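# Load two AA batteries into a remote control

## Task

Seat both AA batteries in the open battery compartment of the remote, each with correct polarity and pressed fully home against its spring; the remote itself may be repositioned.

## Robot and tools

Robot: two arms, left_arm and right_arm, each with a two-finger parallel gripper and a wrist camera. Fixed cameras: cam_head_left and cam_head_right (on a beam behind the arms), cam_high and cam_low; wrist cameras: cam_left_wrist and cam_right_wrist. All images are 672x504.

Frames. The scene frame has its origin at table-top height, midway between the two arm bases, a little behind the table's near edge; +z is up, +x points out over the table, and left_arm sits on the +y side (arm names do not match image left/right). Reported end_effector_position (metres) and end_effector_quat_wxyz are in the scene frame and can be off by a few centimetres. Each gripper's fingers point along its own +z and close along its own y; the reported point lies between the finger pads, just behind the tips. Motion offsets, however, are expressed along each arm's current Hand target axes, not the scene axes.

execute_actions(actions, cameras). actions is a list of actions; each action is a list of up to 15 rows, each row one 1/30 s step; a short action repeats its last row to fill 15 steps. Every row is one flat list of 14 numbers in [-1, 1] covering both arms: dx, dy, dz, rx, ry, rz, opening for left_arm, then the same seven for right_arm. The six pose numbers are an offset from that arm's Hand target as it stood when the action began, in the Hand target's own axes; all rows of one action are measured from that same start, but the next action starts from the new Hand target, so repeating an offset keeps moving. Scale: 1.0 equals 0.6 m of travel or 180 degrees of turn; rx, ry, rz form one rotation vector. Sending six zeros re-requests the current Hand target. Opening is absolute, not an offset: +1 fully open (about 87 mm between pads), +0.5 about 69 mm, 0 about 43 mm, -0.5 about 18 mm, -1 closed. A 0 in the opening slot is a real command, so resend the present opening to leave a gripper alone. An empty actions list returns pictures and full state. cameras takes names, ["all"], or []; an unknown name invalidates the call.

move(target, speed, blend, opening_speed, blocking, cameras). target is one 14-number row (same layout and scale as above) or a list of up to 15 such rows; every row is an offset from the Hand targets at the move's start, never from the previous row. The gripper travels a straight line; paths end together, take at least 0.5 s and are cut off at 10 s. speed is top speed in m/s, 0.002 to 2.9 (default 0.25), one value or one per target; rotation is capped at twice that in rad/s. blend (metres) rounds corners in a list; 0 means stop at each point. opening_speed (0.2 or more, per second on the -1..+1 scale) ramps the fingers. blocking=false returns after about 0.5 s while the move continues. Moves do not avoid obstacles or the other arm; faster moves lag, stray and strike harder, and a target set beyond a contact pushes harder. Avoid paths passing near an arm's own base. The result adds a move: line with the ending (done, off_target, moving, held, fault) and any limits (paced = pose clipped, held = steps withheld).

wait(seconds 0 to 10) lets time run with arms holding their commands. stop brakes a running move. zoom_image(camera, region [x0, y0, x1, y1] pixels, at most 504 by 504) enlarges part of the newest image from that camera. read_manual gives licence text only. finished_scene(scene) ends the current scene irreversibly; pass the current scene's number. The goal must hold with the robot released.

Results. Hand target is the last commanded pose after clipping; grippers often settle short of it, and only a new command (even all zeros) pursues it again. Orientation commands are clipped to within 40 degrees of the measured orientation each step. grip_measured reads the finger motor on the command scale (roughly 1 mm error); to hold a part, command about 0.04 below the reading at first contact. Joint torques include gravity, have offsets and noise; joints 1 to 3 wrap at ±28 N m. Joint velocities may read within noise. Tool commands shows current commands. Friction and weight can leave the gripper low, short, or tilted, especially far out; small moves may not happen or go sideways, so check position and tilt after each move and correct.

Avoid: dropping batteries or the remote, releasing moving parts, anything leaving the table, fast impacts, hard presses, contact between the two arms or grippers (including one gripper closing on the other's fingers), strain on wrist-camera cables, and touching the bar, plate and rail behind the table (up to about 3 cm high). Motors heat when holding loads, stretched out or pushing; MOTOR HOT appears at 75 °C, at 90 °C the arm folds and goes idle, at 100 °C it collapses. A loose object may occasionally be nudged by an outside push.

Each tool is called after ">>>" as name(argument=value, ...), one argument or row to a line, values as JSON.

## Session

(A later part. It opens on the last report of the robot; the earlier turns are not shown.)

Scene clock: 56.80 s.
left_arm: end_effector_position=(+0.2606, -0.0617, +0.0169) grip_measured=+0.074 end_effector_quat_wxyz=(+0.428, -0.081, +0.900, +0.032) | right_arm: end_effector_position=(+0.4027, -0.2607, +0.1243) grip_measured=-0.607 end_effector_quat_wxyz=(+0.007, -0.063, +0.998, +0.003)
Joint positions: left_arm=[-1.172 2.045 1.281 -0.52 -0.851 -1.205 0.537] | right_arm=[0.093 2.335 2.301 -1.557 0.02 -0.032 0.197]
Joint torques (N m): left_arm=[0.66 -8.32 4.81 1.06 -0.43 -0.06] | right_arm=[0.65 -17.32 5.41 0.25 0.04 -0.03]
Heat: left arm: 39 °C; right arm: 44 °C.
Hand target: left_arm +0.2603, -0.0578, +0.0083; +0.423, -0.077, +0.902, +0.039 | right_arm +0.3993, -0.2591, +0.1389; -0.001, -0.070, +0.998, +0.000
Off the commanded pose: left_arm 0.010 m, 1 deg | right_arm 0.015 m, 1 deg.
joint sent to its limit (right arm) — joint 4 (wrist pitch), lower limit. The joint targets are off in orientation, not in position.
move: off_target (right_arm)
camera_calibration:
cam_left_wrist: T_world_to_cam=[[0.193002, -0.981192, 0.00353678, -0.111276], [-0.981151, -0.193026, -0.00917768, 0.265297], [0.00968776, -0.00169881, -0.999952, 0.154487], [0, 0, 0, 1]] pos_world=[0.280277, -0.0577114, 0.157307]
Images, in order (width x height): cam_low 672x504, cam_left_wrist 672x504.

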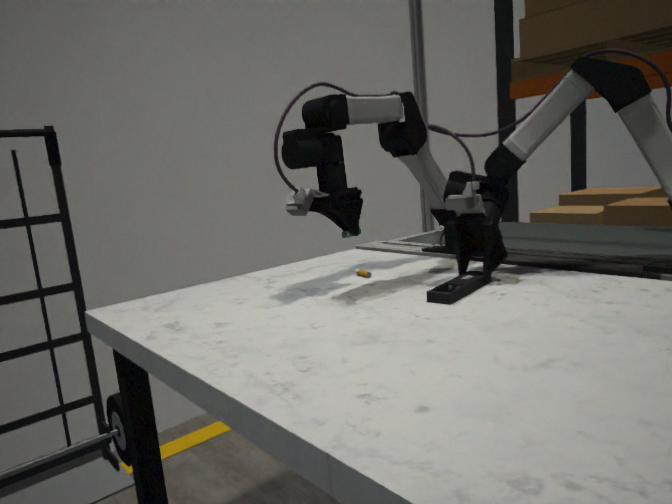

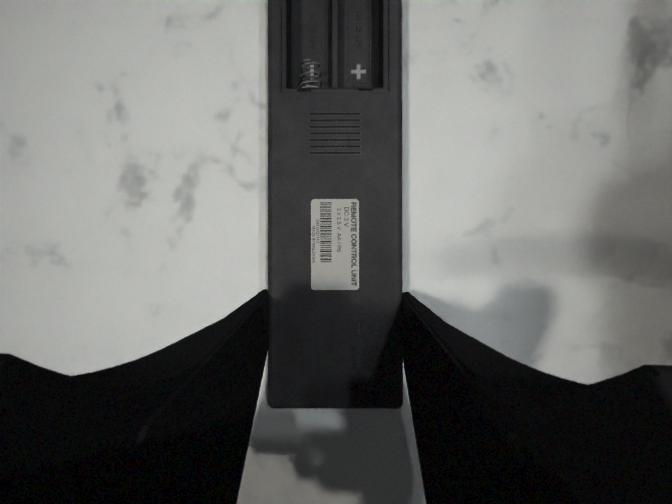

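>>> move(
  target=[
    [-0.019,0,-0.016,0,0,0,-0.2,0,0,0,0,0,0,-0.68],
    [-0.048,0.194,0.026,0.234,0,0.1965,-0.2,0,0,0,0,0,0,-0.68],
    [-0.033,0.194,0.039,0.234,0,0.1965,-0.2,0,0,0,0,0,0,-0.68],
  ],
  cameras=["all"],
  speed=[0.1,0.2,0.05],
)

Scene clock: 63.97 s.
left_arm: end_effector_position=(+0.2747, +0.0581, +0.0180) grip_measured=+0.074 end_effector_quat_wxyz=(+0.400, +0.345, +0.834, -0.160) | right_arm: end_effector_position=(+0.4027, -0.2607, +0.1243) grip_measured=-0.607 end_effector_quat_wxyz=(+0.007, -0.063, +0.998, +0.003)
Joint positions: left_arm=[-0.617 1.494 0.478 0.324 0.128 0.121 0.537] | right_arm=[0.093 2.335 2.301 -1.557 0.02 -0.032 0.197]
Joint torques (N m): left_arm=[0.77 -3.52 4.52 2.19 0.17 -0.02] | right_arm=[0.51 -17.28 5.45 0.23 0 -0.04]
Motor temperatures (°C): left_arm=[27 40 32 35 28 30 31] | right_arm=[29 47 33 30 29 26 28]
Heat: left arm: 40 °C; right arm: 47 °C.
Hand target: left_arm +0.2704, +0.0621, +0.0092; +0.391, +0.349, +0.837, -0.158 | right_arm +0.3993, -0.2591, +0.1389; -0.001, -0.070, +0.998, +0.000
Off the commanded pose: left_arm 0.011 m, 1 deg | right_arm 0.015 m, 1 deg.
joint sent to its limit (right arm) — joint 4 (wrist pitch), lower limit. The joint targets are off in orientation, not in position.
move: off_target (left_arm, right_arm)
camera_calibration:
cam_left_wrist: T_world_to_cam=[[-0.687454, -0.72603, -0.0169848, 0.230931], [-0.725908, 0.687657, -0.0136283, 0.181068], [0.0215743, 0.00296059, -0.999763, 0.152061], [0, 0, 0, 1]] pos_world=[0.286913, 0.0427004, 0.158415]
cam_right_wrist: T_world_to_cam=[[0.116969, -0.993135, -0.00068963, -0.307324], [-0.641693, -0.076107, 0.763176, 0.163532], [-0.757989, -0.0888254, -0.646191, 0.511744], [0, 0, 0, 1]] pos_world=[0.528782, -0.247312, 0.205669]

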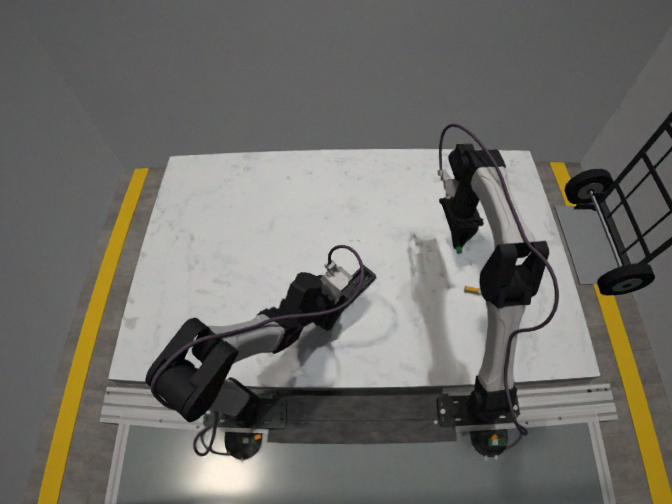

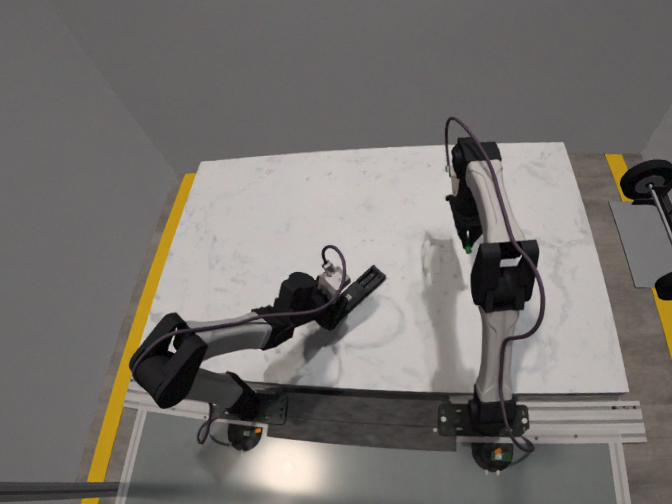

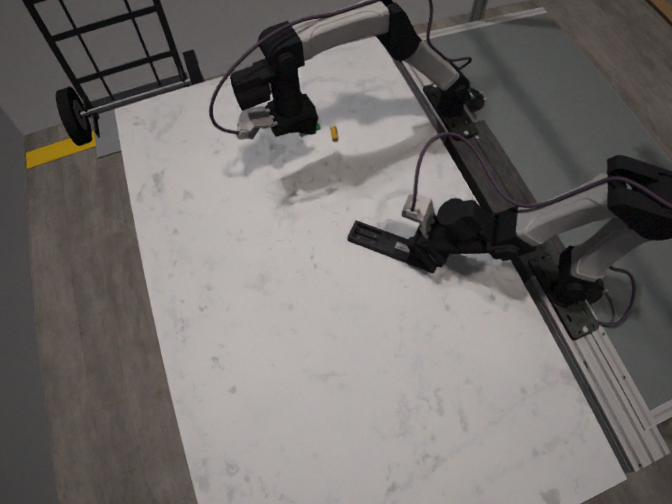

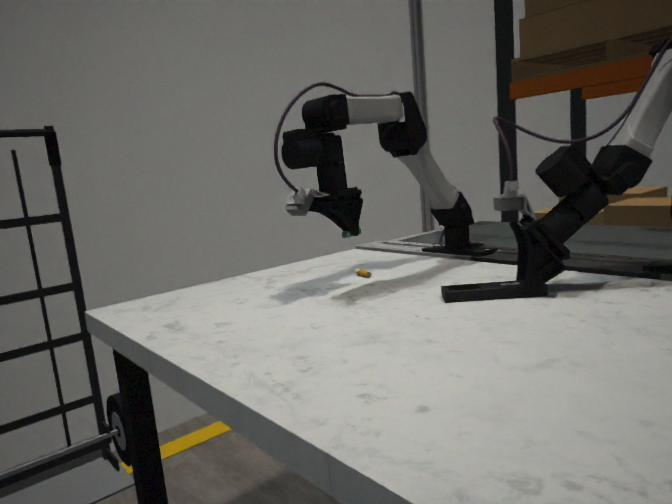

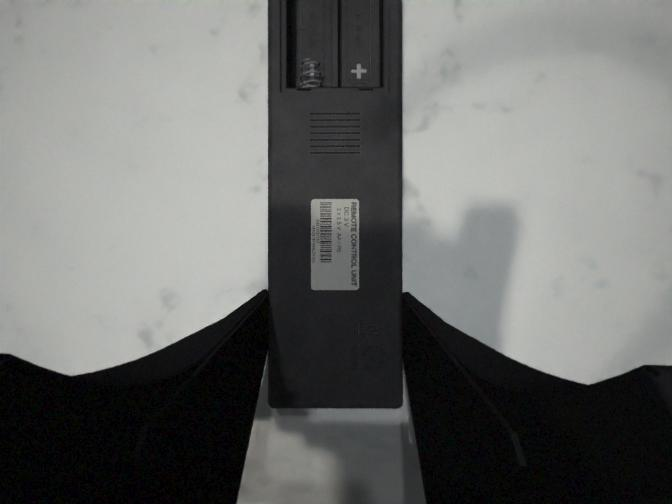

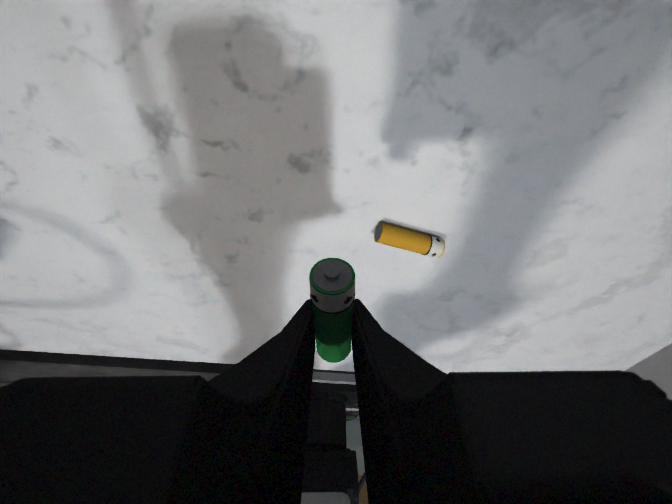

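>>> move(
  target=[0,0,0,0,0,0,-0.2,0.085,0.338,0.05,0,0,0.286,-0.68],
  cameras=["cam_right_wrist","cam_low","cam_high"],
)

Scene clock: 68.07 s.
left_arm: end_effector_position=(+0.2747, +0.0581, +0.0180) grip_measured=+0.074 end_effector_quat_wxyz=(+0.400, +0.345, +0.834, -0.160) | right_arm: end_effector_position=(+0.3201, -0.0697, +0.0962) grip_measured=-0.607 end_effector_quat_wxyz=(-0.011, +0.367, +0.930, -0.022)
Joint positions: left_arm=[-0.617 1.494 0.478 0.324 0.128 0.121 0.537] | right_arm=[0.517 2.173 1.905 -1.394 0.02 1.27 0.197]
Joint torques (N m): left_arm=[0.77 -3.38 4.53 2.16 0.19 -0.02] | right_arm=[0.28 -15.86 5.35 0.25 -0.08 0.13]
Heat: left arm: 39 °C; right arm: 48 °C.
Hand target: left_arm +0.2704, +0.0621, +0.0092; +0.391, +0.349, +0.837, -0.158 | right_arm +0.3204, -0.0655, +0.1091; -0.001, +0.370, +0.929, +0.000
Off the commanded pose: left_arm 0.011 m, 1 deg | right_arm 0.014 m, 3 deg.
move: off_target (left_arm, right_arm)
camera_calibration:
cam_right_wrist: T_world_to_cam=[[-0.68761, -0.723995, 0.0549791, 0.162897], [-0.428775, 0.465999, 0.773949, 0.115133], [-0.585956, 0.508602, -0.630857, 0.432967], [0, 0, 0, 1]] pos_world=[0.415076, -0.155923, 0.175077]
Images, in order (width x height): cam_high 672x504, cam_low 672x504, cam_right_wrist 672x504.

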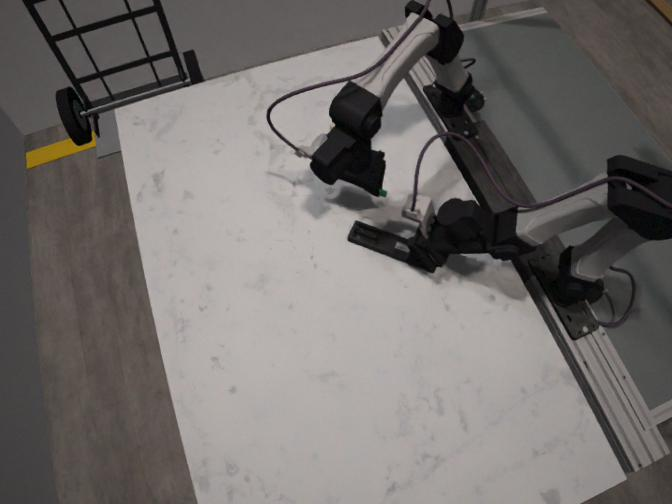

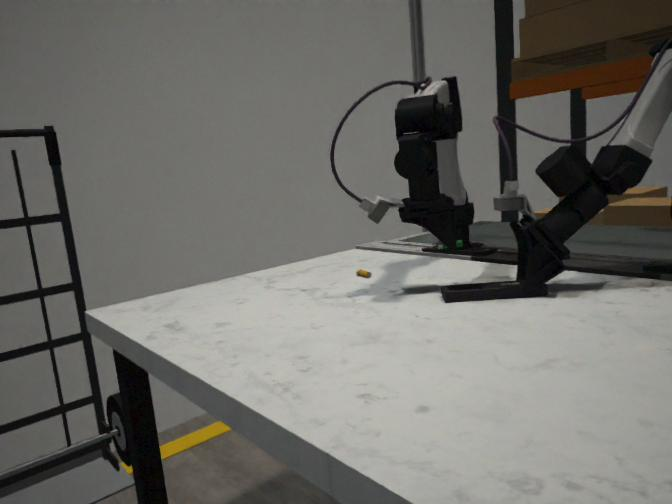

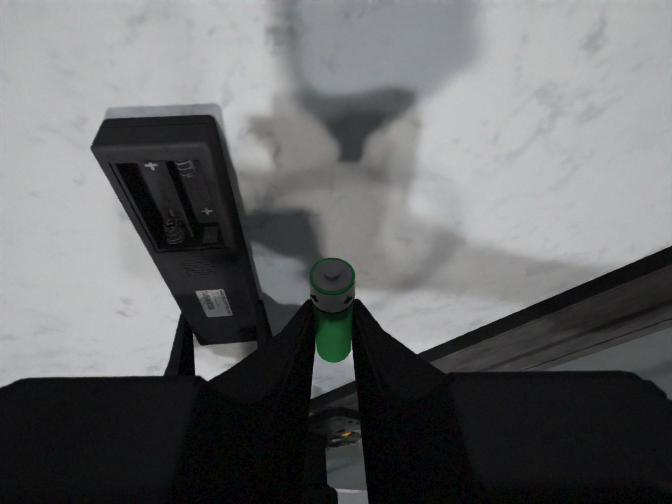

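>>> zoom_image(
  camera="cam_right_wrist",
  region=[80, 90, 280, 270],
)

Scaled by 2.520 from the camera's 672x504 image, which has a finer 960x720 frame.

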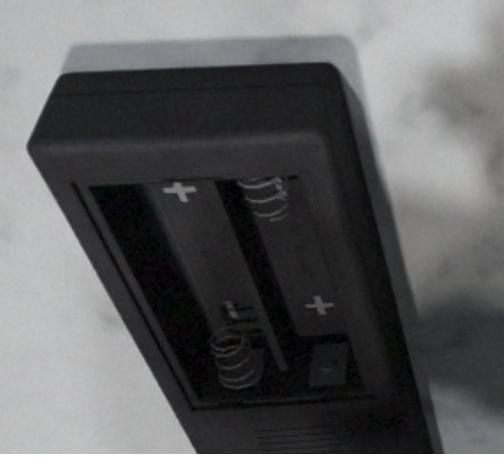

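>>> move(
  target=[0,0,0,0,0,0,-0.2,0.0217,0.1445,0.052,0,-0.111,0,-0.68],
  cameras=["cam_right_wrist","cam_low","cam_high","cam_left_wrist"],
  speed=0.15,
)

>>> zoom_image(
  camera="cam_right_wrist",
  region=[230, 180, 470, 400],
)

>>> zoom_image(
  camera="cam_low",
  region=[400, 220, 560, 320],
)

Scene clock: 75.73 s.
left_arm: end_effector_position=(+0.2747, +0.0581, +0.0180) grip_measured=+0.074 end_effector_quat_wxyz=(+0.400, +0.345, +0.834, -0.160) | right_arm: end_effector_position=(+0.3644, +0.0029, +0.0745) grip_measured=-0.607 end_effector_quat_wxyz=(+0.148, +0.361, +0.918, -0.070)
Joint positions: left_arm=[-0.617 1.494 0.478 0.324 0.128 0.121 0.537] | right_arm=[0.721 2.476 2.345 -1.471 0.33 1.468 0.197]
Joint torques (N m): left_arm=[0.77 -3.38 4.53 2.16 0.19 -0.02] | right_arm=[0.02 -13 9.87 0.16 0.32 0.11]
Heat: left arm: 39 °C; right arm: 50 °C.
Hand target: left_arm +0.2704, +0.0621, +0.0092; +0.391, +0.349, +0.837, -0.158 | right_arm +0.3703, +0.0064, +0.0778; +0.160, +0.364, +0.915, -0.065
Off the commanded pose: left_arm 0.011 m, 1 deg | right_arm 0.008 m, 2 deg.
move: off_target (left_arm)
camera_calibration:
cam_left_wrist: T_world_to_cam=[[-0.687454, -0.72603, -0.0169848, 0.230931], [-0.725908, 0.687657, -0.0136283, 0.181068], [0.0215743, 0.00296059, -0.999763, 0.152061], [0, 0, 0, 1]] pos_world=[0.286913, 0.0427004, 0.158415]
cam_right_wrist: T_world_to_cam=[[-0.689949, -0.723488, 0.0231278, 0.25036], [-0.607034, 0.595708, 0.525968, 0.200092], [-0.394309, 0.348852, -0.85019, 0.355264], [0, 0, 0, 1]] pos_world=[0.434282, -0.0619981, 0.19101]
Images, in order (width x height): cam_high 672x504, cam_low 672x504, cam_left_wrist 672x504, cam_right_wrist 672x504.

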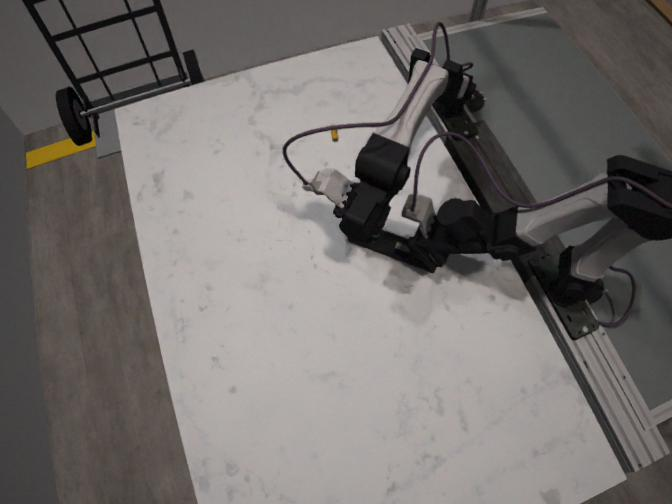

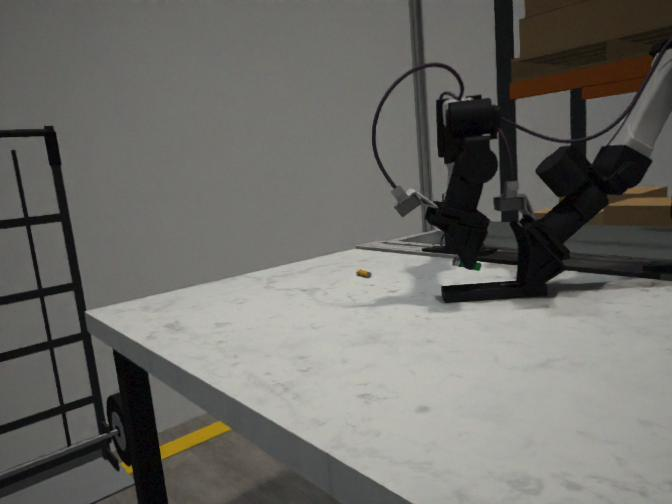

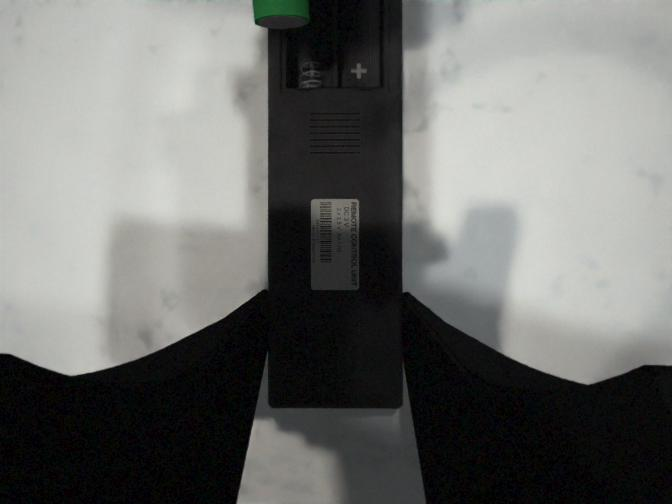

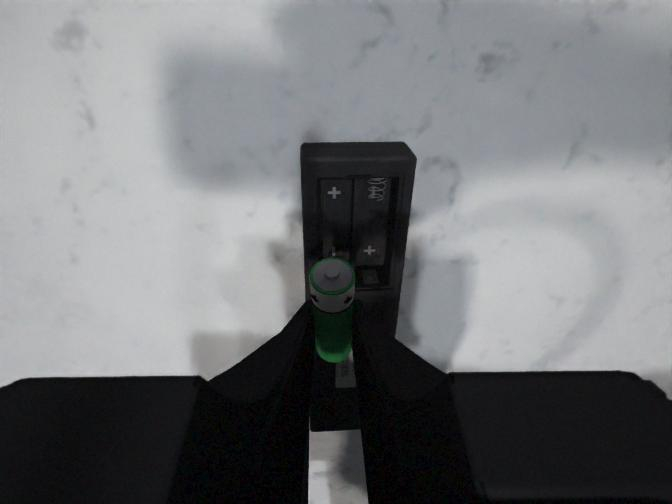

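Scaled by 2.100 from the camera's 672x504 image, which has a finer 960x720 frame.

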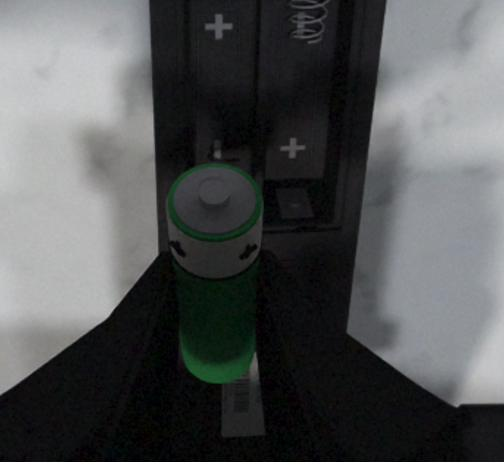

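Scaled by 3.150 from the camera's 672x504 image, which has a finer 960x720 frame.

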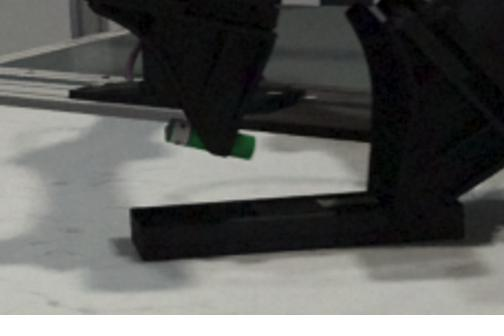

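>>> move(
  target=[0,0,0,0,0,0,-0.2,-0.0163,-0.0055,0.0497,0,0,0,-0.68],
  cameras=["cam_right_wrist","cam_low","cam_left_wrist"],
  speed=0.08,
)

>>> zoom_image(
  camera="cam_right_wrist",
  region=[230, 180, 470, 400],
)

>>> zoom_image(
  camera="cam_low",
  region=[400, 220, 560, 320],
)

>>> zoom_image(
  camera="cam_left_wrist",
  region=[230, 0, 430, 150],
)

Scene clock: 80.07 s.
left_arm: end_effector_position=(+0.2747, +0.0581, +0.0180) grip_measured=+0.074 end_effector_quat_wxyz=(+0.400, +0.345, +0.834, -0.160) | right_arm: end_effector_position=(+0.3774, -0.0076, +0.0480) grip_measured=-0.607 end_effector_quat_wxyz=(+0.148, +0.364, +0.917, -0.071)
Joint positions: left_arm=[-0.617 1.494 0.478 0.324 0.128 0.121 0.537] | right_arm=[0.687 2.476 2.239 -1.357 0.332 1.44 0.197]
Joint torques (N m): left_arm=[0.79 -3.38 4.52 2.16 0.19 -0.02] | right_arm=[-0.34 -15.92 5.55 0.33 0.32 0]
Heat: left arm: 38 °C; right arm: 51 °C.
Hand target: left_arm +0.2704, +0.0621, +0.0092; +0.391, +0.349, +0.837, -0.158 | right_arm +0.3821, -0.0092, +0.0532; +0.160, +0.364, +0.915, -0.064
Off the commanded pose: left_arm 0.011 m, 1 deg | right_arm 0.007 m, 2 deg.
move: off_target (left_arm)
camera_calibration:
cam_left_wrist: T_world_to_cam=[[-0.687454, -0.72603, -0.0169848, 0.230931], [-0.725908, 0.687657, -0.0136283, 0.181068], [0.0215743, 0.00296059, -0.999763, 0.152061], [0, 0, 0, 1]] pos_world=[0.286913, 0.0427004, 0.158415]
cam_right_wrist: T_world_to_cam=[[-0.695694, -0.717952, 0.0235463, 0.254531], [-0.602422, 0.600972, 0.525281, 0.226545], [-0.391277, 0.35125, -0.850603, 0.34047], [0, 0, 0, 1]] pos_world=[0.44677, -0.0729963, 0.164611]
Images, in order (width x height): cam_low 672x504, cam_left_wrist 672x504, cam_right_wrist 672x504.

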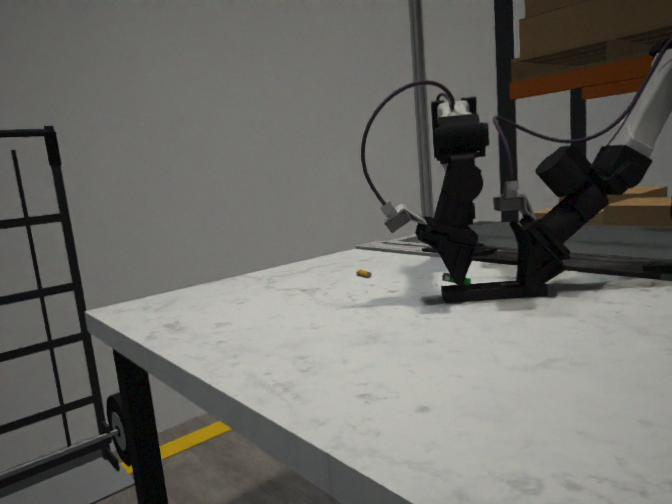

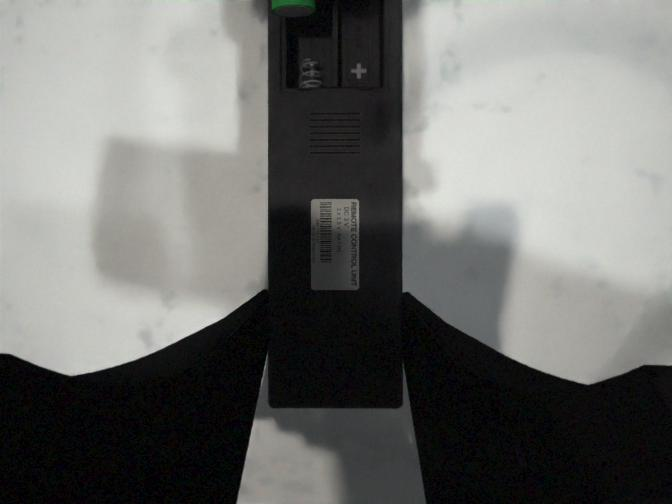

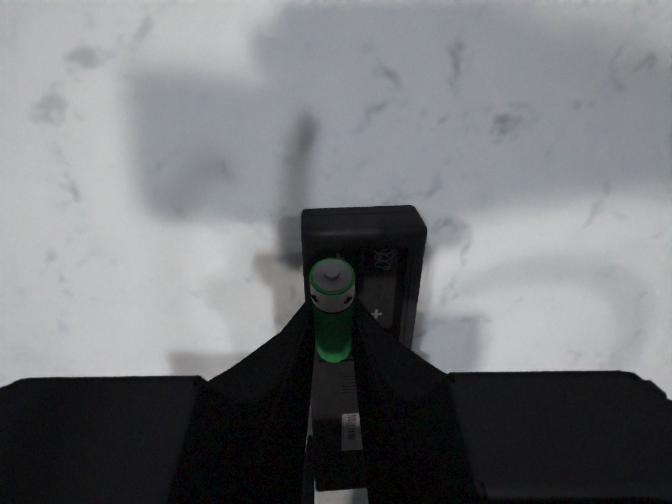

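Scaled by 2.100 from the camera's 672x504 image, which has a finer 960x720 frame.

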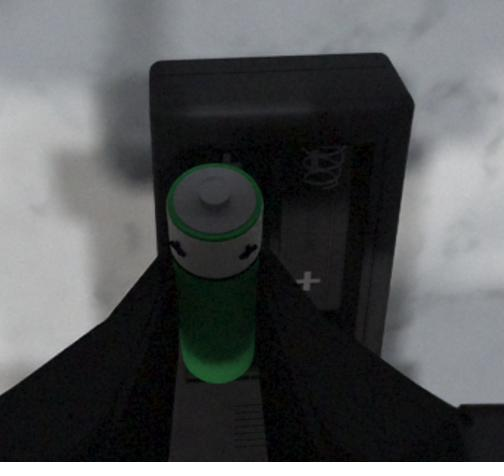

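Scaled by 3.150 from the camera's 672x504 image, which has a finer 960x720 frame.

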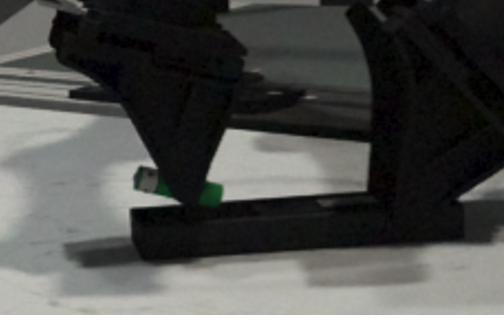

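Scaled by 2.520 from the camera's 672x504 image, which has a finer 960x720 frame.

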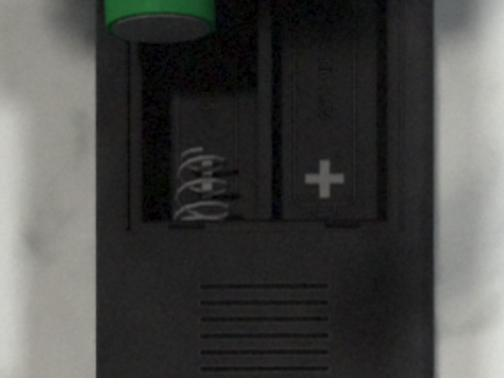

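>>> move(
  target=[
    [0,0,0,0,0,0,-0.2,0.0103,-0.0095,-0.0035,0,0,0,-0.68],
    [0,0,0,0,0,0,-0.2,0.0167,-0.0095,0.0153,0,0,0,-0.68],
  ],
  cameras=["cam_right_wrist","cam_low","cam_left_wrist"],
  speed=0.05,
)

>>> zoom_image(
  camera="cam_right_wrist",
  region=[230, 180, 470, 400],
)

>>> zoom_image(
  camera="cam_low",
  region=[400, 220, 560, 320],
)

>>> zoom_image(
  camera="cam_left_wrist",
  region=[230, 0, 430, 150],
)

Scene clock: 83.33 s.
left_arm: end_effector_position=(+0.2747, +0.0580, +0.0180) grip_measured=+0.074 end_effector_quat_wxyz=(+0.400, +0.345, +0.834, -0.160) | right_arm: end_effector_position=(+0.3700, -0.0140, +0.0342) grip_measured=-0.607 end_effector_quat_wxyz=(+0.144, +0.363, +0.917, -0.080)
Joint positions: left_arm=[-0.617 1.494 0.478 0.324 0.129 0.121 0.537] | right_arm=[0.687 2.449 2.137 -1.302 0.334 1.44 0.197]
Joint torques (N m): left_arm=[0.77 -3.4 4.53 2.16 0.18 -0.02] | right_arm=[0.44 -16.35 4.74 0.49 0.3 0.11]
Motor temperatures (°C): left_arm=[27 38 33 38 27 30 31] | right_arm=[29 52 33 30 29 26 28]
Heat: left arm: 38 °C; right arm: 52 °C.
Hand target: left_arm +0.2704, +0.0621, +0.0092; +0.391, +0.350, +0.837, -0.158 | right_arm +0.3736, -0.0091, +0.0411; +0.160, +0.364, +0.915, -0.065
Off the commanded pose: left_arm 0.011 m, 1 deg | right_arm 0.009 m, 3 deg.
move: off_target (left_arm, right_arm)
camera_calibration:
cam_left_wrist: T_world_to_cam=[[-0.688073, -0.725447, -0.0167866, 0.230912], [-0.725323, 0.688272, -0.013678, 0.18088], [0.0214765, 0.00276426, -0.999766, 0.1522], [0, 0, 0, 1]] pos_world=[0.286812, 0.042599, 0.158515]
cam_right_wrist: T_world_to_cam=[[-0.695163, -0.717472, 0.0445202, 0.244166], [-0.594431, 0.608565, 0.525642, 0.230302], [-0.404227, 0.338943, -0.84954, 0.332715], [0, 0, 0, 1]] pos_world=[0.441126, -0.0777425, 0.150728]
Images, in order (width x height): cam_low 672x504, cam_left_wrist 672x504, cam_right_wrist 672x504.

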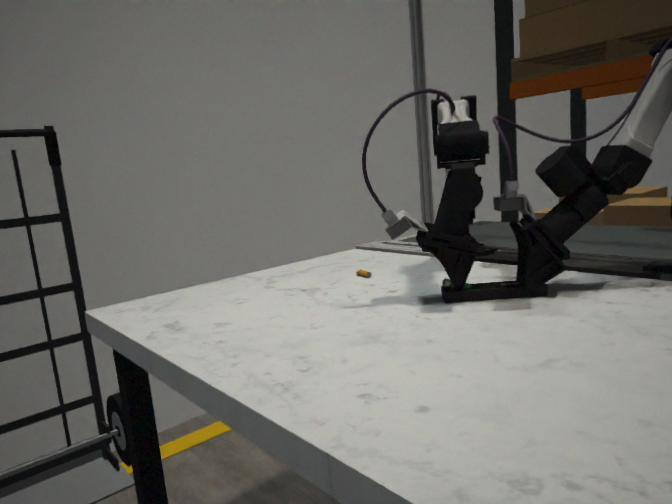

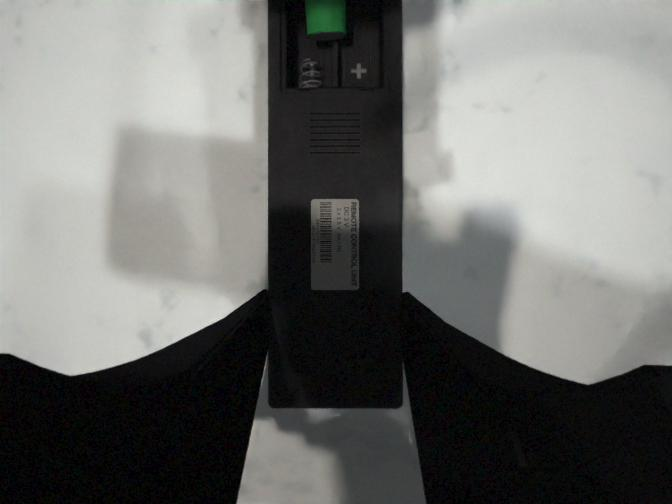

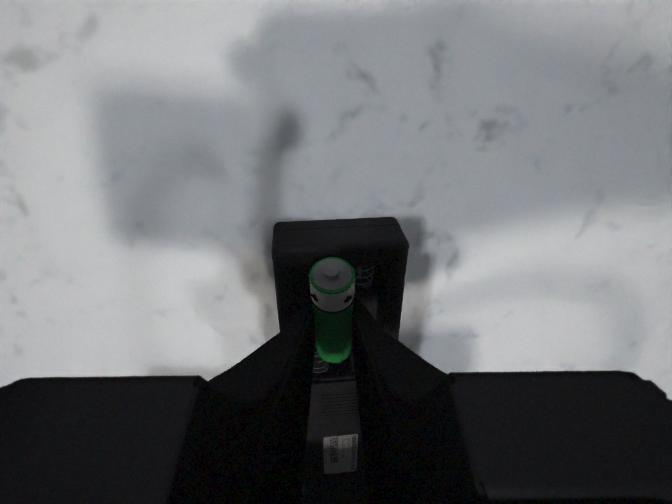

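Scaled by 2.100 from the camera's 672x504 image, which has a finer 960x720 frame.

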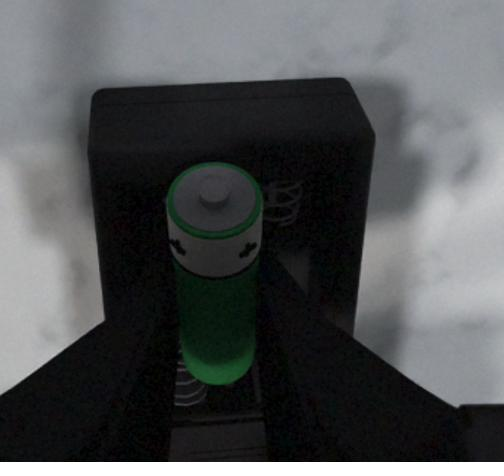

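Scaled by 3.150 from the camera's 672x504 image, which has a finer 960x720 frame.

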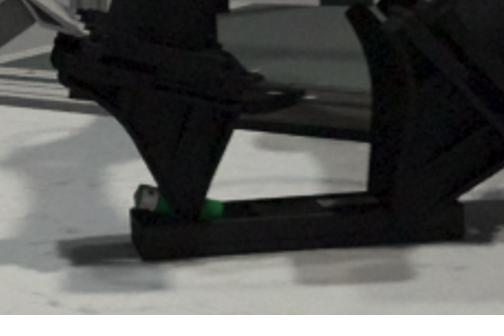

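Scaled by 2.520 from the camera's 672x504 image, which has a finer 960x720 frame.

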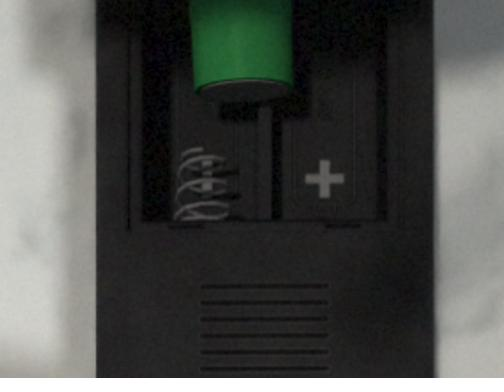

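>>> move(
  target=[
    [0,0,0,0,0,0,-0.2,0,0,-0.011,0,0,0,-0.68],
    [0,0,0,0,0,0,-0.2,0.0013,0.012,-0.011,0,0,0,-0.68],
  ],
  cameras=["cam_right_wrist","cam_left_wrist"],
  speed=0.05,
)

>>> zoom_image(
  camera="cam_left_wrist",
  region=[230, 0, 430, 150],
)

Scene clock: 86.77 s.
left_arm: end_effector_position=(+0.2747, +0.0580, +0.0180) grip_measured=+0.074 end_effector_quat_wxyz=(+0.400, +0.345, +0.834, -0.160) | right_arm: end_effector_position=(+0.3711, -0.0077, +0.0427) grip_measured=-0.607 end_effector_quat_wxyz=(+0.149, +0.362, +0.917, -0.072)
Joint positions: left_arm=[-0.617 1.494 0.478 0.324 0.129 0.121 0.537] | right_arm=[0.696 2.449 2.17 -1.318 0.335 1.446 0.197]
Joint torques (N m): left_arm=[0.77 -3.38 4.52 2.16 0.18 -0.02] | right_arm=[0.46 -13.2 9.87 0.18 0.28 0.15]
Heat: left arm: 38 °C; right arm: 54 °C.
Hand target: left_arm +0.2704, +0.0621, +0.0092; +0.391, +0.350, +0.837, -0.158 | right_arm +0.3765, -0.0019, +0.0470; +0.160, +0.364, +0.915, -0.065
Off the commanded pose: left_arm 0.011 m, 1 deg | right_arm 0.009 m, 2 deg.
move: off_target (left_arm)
camera_calibration:
cam_left_wrist: T_world_to_cam=[[-0.688073, -0.725447, -0.0167866, 0.230912], [-0.725323, 0.688272, -0.013678, 0.18088], [0.0214765, 0.00276426, -0.999766, 0.1522], [0, 0, 0, 1]] pos_world=[0.286812, 0.042599, 0.158515]
cam_right_wrist: T_world_to_cam=[[-0.692535, -0.720918, 0.0259411, 0.248863], [-0.60522, 0.60021, 0.522931, 0.226734], [-0.39256, 0.346448, -0.85198, 0.333973], [0, 0, 0, 1]] pos_world=[0.440675, -0.0723822, 0.159517]
Images, in order (width x height): cam_left_wrist 672x504, cam_right_wrist 672x504.

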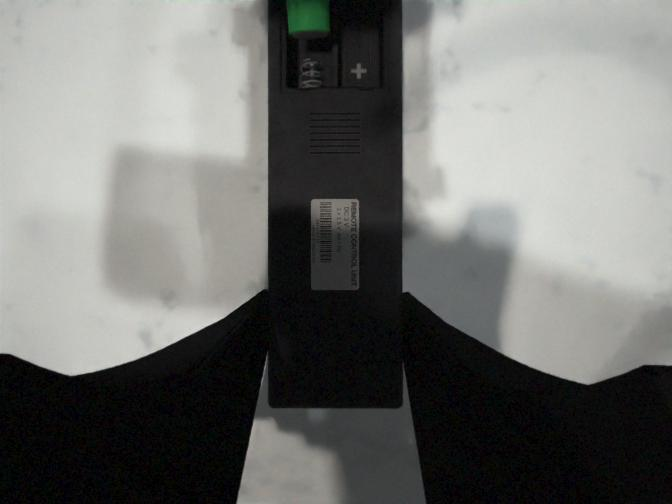

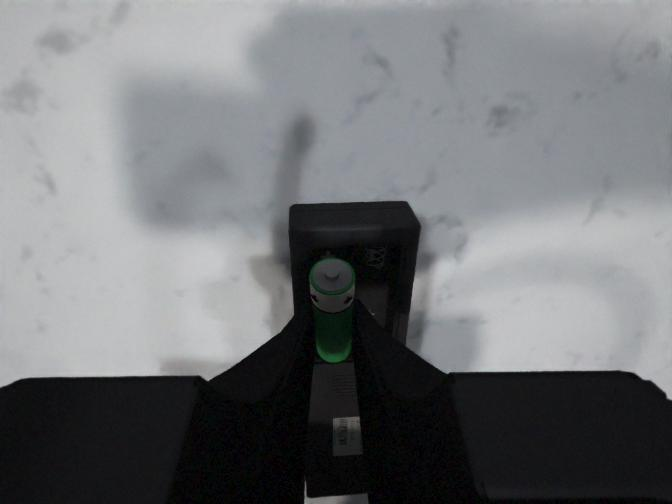

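Scaled by 2.520 from the camera's 672x504 image, which has a finer 960x720 frame.

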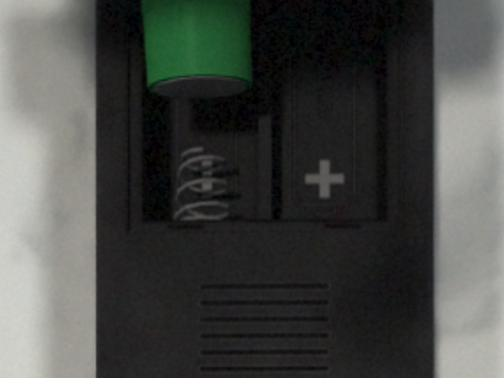

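>>> move(
  target=[0,0,0,0,0,0,-0.2,0.0055,0,0.014,0,0,0,-0.68],
  cameras=["cam_left_wrist"],
  speed=0.05,
)

>>> zoom_image(
  camera="cam_left_wrist",
  region=[230, 0, 430, 150],
)

Scene clock: 88.73 s.
left_arm: end_effector_position=(+0.2747, +0.0580, +0.0180) grip_measured=+0.074 end_effector_quat_wxyz=(+0.400, +0.345, +0.834, -0.160) | right_arm: end_effector_position=(+0.3738, -0.0054, +0.0427) grip_measured=-0.607 end_effector_quat_wxyz=(+0.152, +0.363, +0.917, -0.066)
Joint positions: left_arm=[-0.617 1.494 0.478 0.324 0.129 0.121 0.537] | right_arm=[0.696 2.449 2.17 -1.304 0.335 1.446 0.197]
Joint torques (N m): left_arm=[0.77 -3.38 4.52 2.16 0.18 -0.02] | right_arm=[0.47 -13.12 6.58 0.38 0.31 0.16]
Heat: left arm: 38 °C; right arm: 54 °C.
Hand target: left_arm +0.2704, +0.0621, +0.0092; +0.391, +0.350, +0.837, -0.158 | right_arm +0.3762, -0.0017, +0.0380; +0.160, +0.364, +0.915, -0.065
Off the commanded pose: left_arm 0.011 m, 1 deg | right_arm 0.007 m, 1 deg.
move: off_target (left_arm)
camera_calibration:
cam_left_wrist: T_world_to_cam=[[-0.688073, -0.725447, -0.0167866, 0.230912], [-0.725323, 0.688272, -0.013678, 0.18088], [0.0214765, 0.00276426, -0.999766, 0.1522], [0, 0, 0, 1]] pos_world=[0.286812, 0.042599, 0.158515]
Images, in order (width x height): cam_left_wrist 672x504.

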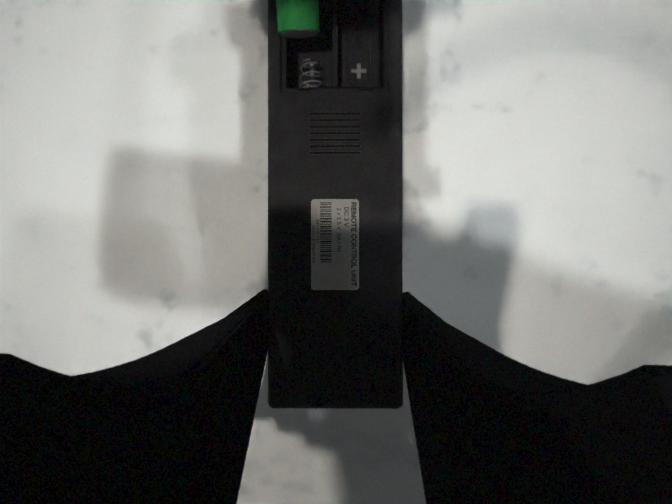

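Scaled by 2.520 from the camera's 672x504 image, which has a finer 960x720 frame.

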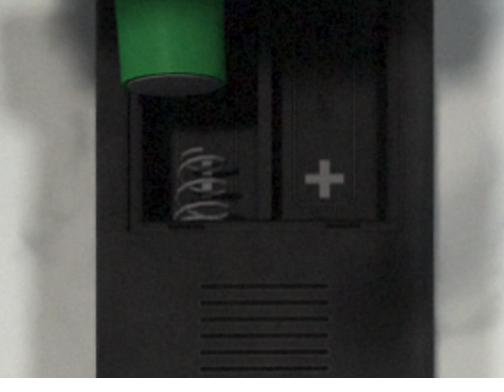

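>>> move(
  target=[0,0,0,0,0,0,-0.2,0.003,-0.009,0.008,0,0,0,-0.68],
  cameras=["cam_left_wrist"],
  speed=0.05,
)

>>> zoom_image(
  camera="cam_left_wrist",
  region=[230, 0, 430, 150],
)

Scene clock: 90.40 s.
left_arm: end_effector_position=(+0.2745, +0.0579, +0.0177) grip_measured=+0.074 end_effector_quat_wxyz=(+0.399, +0.343, +0.834, -0.162) | right_arm: end_effector_position=(+0.3730, -0.0060, +0.0375) grip_measured=-0.607 end_effector_quat_wxyz=(+0.154, +0.364, +0.917, -0.064)
Joint positions: left_arm=[-0.615 1.495 0.478 0.325 0.133 0.118 0.537] | right_arm=[0.696 2.438 2.129 -1.27 0.335 1.447 0.197]
Joint torques (N m): left_arm=[0.58 -3.47 4.52 2.16 0.13 0.01] | right_arm=[0.54 -14.38 4.04 0.47 0.32 0.14]
Heat: left arm: 38 °C; right arm: 54 °C.
Hand target: left_arm +0.2705, +0.0622, +0.0091; +0.391, +0.349, +0.837, -0.158 | right_arm +0.3725, -0.0056, +0.0329; +0.160, +0.364, +0.915, -0.065
Off the commanded pose: left_arm 0.010 m, 1 deg | right_arm 0.005 m, 1 deg.
move: done
camera_calibration:
cam_left_wrist: T_world_to_cam=[[-0.687635, -0.725966, -0.0114775, 0.230581], [-0.725844, 0.68773, -0.0133352, 0.180939], [0.0175743, -0.000838862, -0.999845, 0.153178], [0, 0, 0, 1]] pos_world=[0.287196, 0.0430851, 0.158213]
Images, in order (width x height): cam_left_wrist 672x504.

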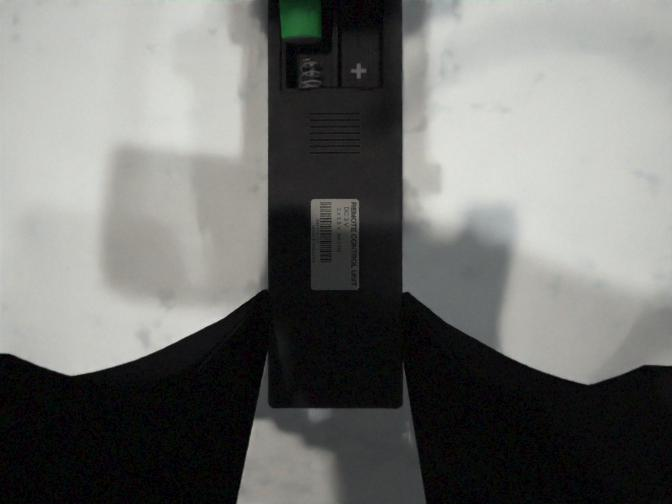

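Scaled by 2.520 from the camera's 672x504 image, which has a finer 960x720 frame.

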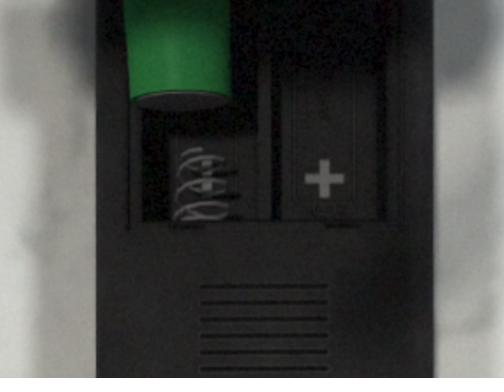

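>>> move(
  target=[
    [0,0,0,0,0,0,-0.2,0,0,-0.013,0,0,0,-0.68],
    [0,0,0,0,0,0,-0.2,0,-0.011,-0.013,0,0,0,-0.68],
  ],
  cameras=["cam_left_wrist"],
  speed=0.05,
)

>>> zoom_image(
  camera="cam_left_wrist",
  region=[230, 0, 430, 150],
)

Scene clock: 92.63 s.
left_arm: end_effector_position=(+0.2742, +0.0576, +0.0178) grip_measured=+0.074 end_effector_quat_wxyz=(+0.399, +0.344, +0.834, -0.163) | right_arm: end_effector_position=(+0.3717, -0.0068, +0.0378) grip_measured=-0.607 end_effector_quat_wxyz=(+0.158, +0.367, +0.915, -0.060)
Joint positions: left_arm=[-0.615 1.495 0.478 0.325 0.136 0.118 0.537] | right_arm=[0.699 2.415 2.09 -1.245 0.339 1.454 0.197]
Joint torques (N m): left_arm=[0.59 -3.47 4.52 2.15 0.11 0.01] | right_arm=[0.5 -15.65 4.37 0.19 0.25 0.09]
Motor temperatures (°C): left_arm=[27 38 33 38 27 30 31] | right_arm=[29 55 33 30 29 26 28]
Heat: left arm: 38 °C; right arm: 55 °C.
Hand target: left_arm +0.2704, +0.0622, +0.0091; +0.391, +0.350, +0.837, -0.158 | right_arm +0.3660, -0.0085, +0.0402; +0.160, +0.364, +0.915, -0.065
Off the commanded pose: left_arm 0.010 m, 1 deg | right_arm 0.006 m, 1 deg.
move: done
camera_calibration:
cam_left_wrist: T_world_to_cam=[[-0.688896, -0.724792, -0.00994644, 0.230501], [-0.724668, 0.688965, -0.013557, 0.180581], [0.0166788, -0.00213153, -0.999859, 0.153494], [0, 0, 0, 1]] pos_world=[0.287092, 0.0429787, 0.158213]
Images, in order (width x height): cam_left_wrist 672x504.

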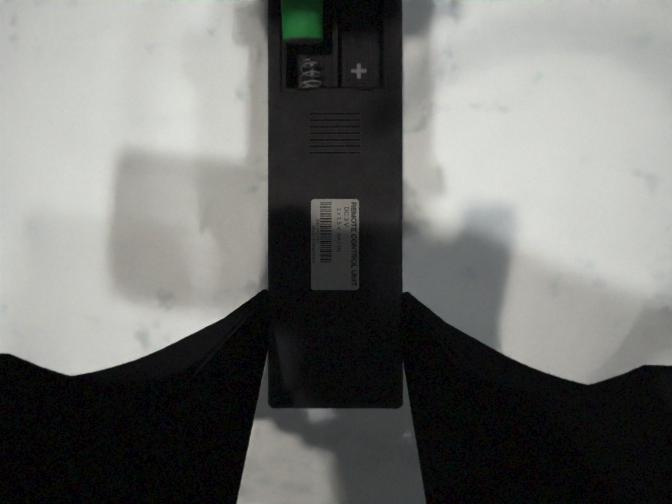

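Scaled by 2.520 from the camera's 672x504 image, which has a finer 960x720 frame.

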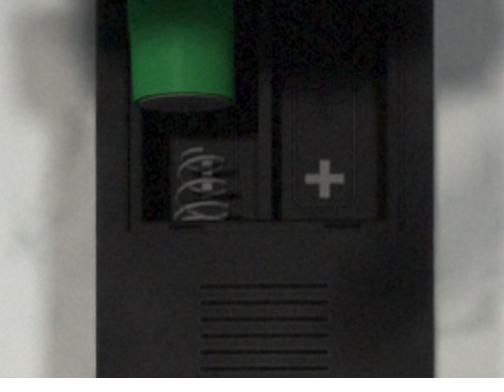

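>>> move(
  target=[
    [0,0,0,0,0,0,-0.2,0,0,-0.012,0,0,0,-0.68],
    [0,0,0,0,0,0,-0.2,0,-0.006,-0.012,0,0,0,-0.68],
  ],
  cameras=["cam_left_wrist","cam_right_wrist"],
  speed=0.05,
)

>>> zoom_image(
  camera="cam_left_wrist",
  region=[230, 0, 430, 150],
)

Scene clock: 94.43 s.
left_arm: end_effector_position=(+0.2743, +0.0576, +0.0178) grip_measured=+0.074 end_effector_quat_wxyz=(+0.399, +0.344, +0.834, -0.163) | right_arm: end_effector_position=(+0.3660, -0.0113, +0.0350) grip_measured=-0.607 end_effector_quat_wxyz=(+0.154, +0.366, +0.915, -0.071)
Joint positions: left_arm=[-0.615 1.495 0.478 0.325 0.136 0.118 0.537] | right_arm=[0.7 2.409 2.069 -1.254 0.343 1.459 0.197]
Joint torques (N m): left_arm=[0.59 -3.47 4.53 2.16 0.11 0] | right_arm=[0.68 -17.1 5.39 0.14 0.24 0.09]
Motor temperatures (°C): left_arm=[27 38 33 39 27 30 31] | right_arm=[29 55 33 30 29 26 28]
Heat: left arm: 39 °C; right arm: 55 °C.
Hand target: left_arm +0.2704, +0.0622, +0.0091; +0.391, +0.349, +0.837, -0.158 | right_arm +0.3618, -0.0094, +0.0470; +0.160, +0.364, +0.915, -0.064
Off the commanded pose: left_arm 0.010 m, 1 deg | right_arm 0.013 m, 1 deg.
move: off_target (right_arm)
camera_calibration:
cam_left_wrist: T_world_to_cam=[[-0.689092, -0.724599, -0.0103756, 0.230477], [-0.724475, 0.689168, -0.0135645, 0.180514], [0.0169794, -0.0018303, -0.999854, 0.153396], [0, 0, 0, 1]] pos_world=[0.286993, 0.0428797, 0.158213]
cam_right_wrist: T_world_to_cam=[[-0.699266, -0.714604, 0.0191987, 0.245774], [-0.605599, 0.606443, 0.515244, 0.230292], [-0.379838, 0.348666, -0.856829, 0.322229], [0, 0, 0, 1]] pos_world=[0.433721, -0.076378, 0.15272]
Images, in order (width x height): cam_left_wrist 672x504, cam_right_wrist 672x504.

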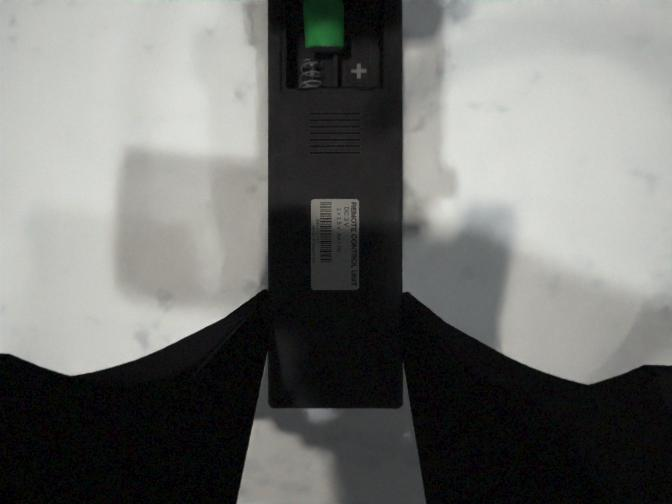

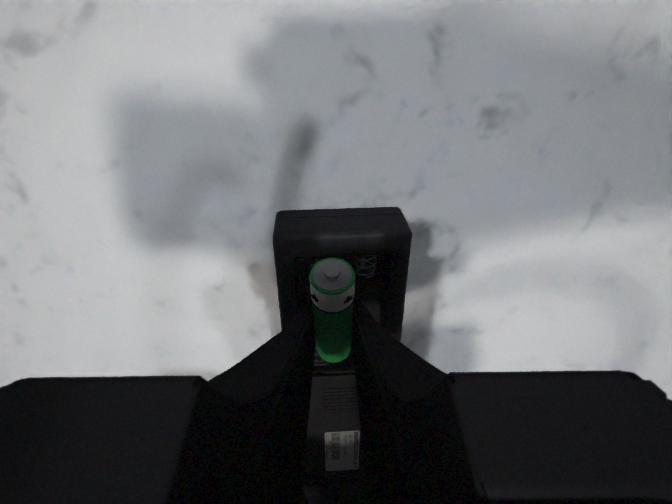

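Scaled by 2.520 from the camera's 672x504 image, which has a finer 960x720 frame.

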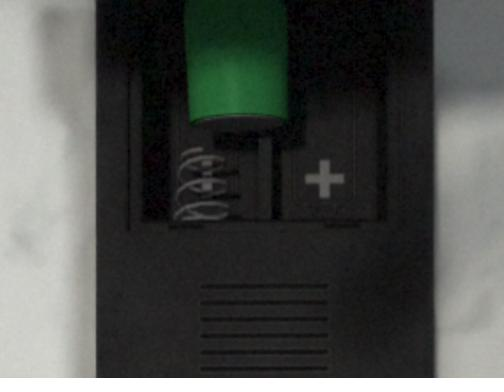

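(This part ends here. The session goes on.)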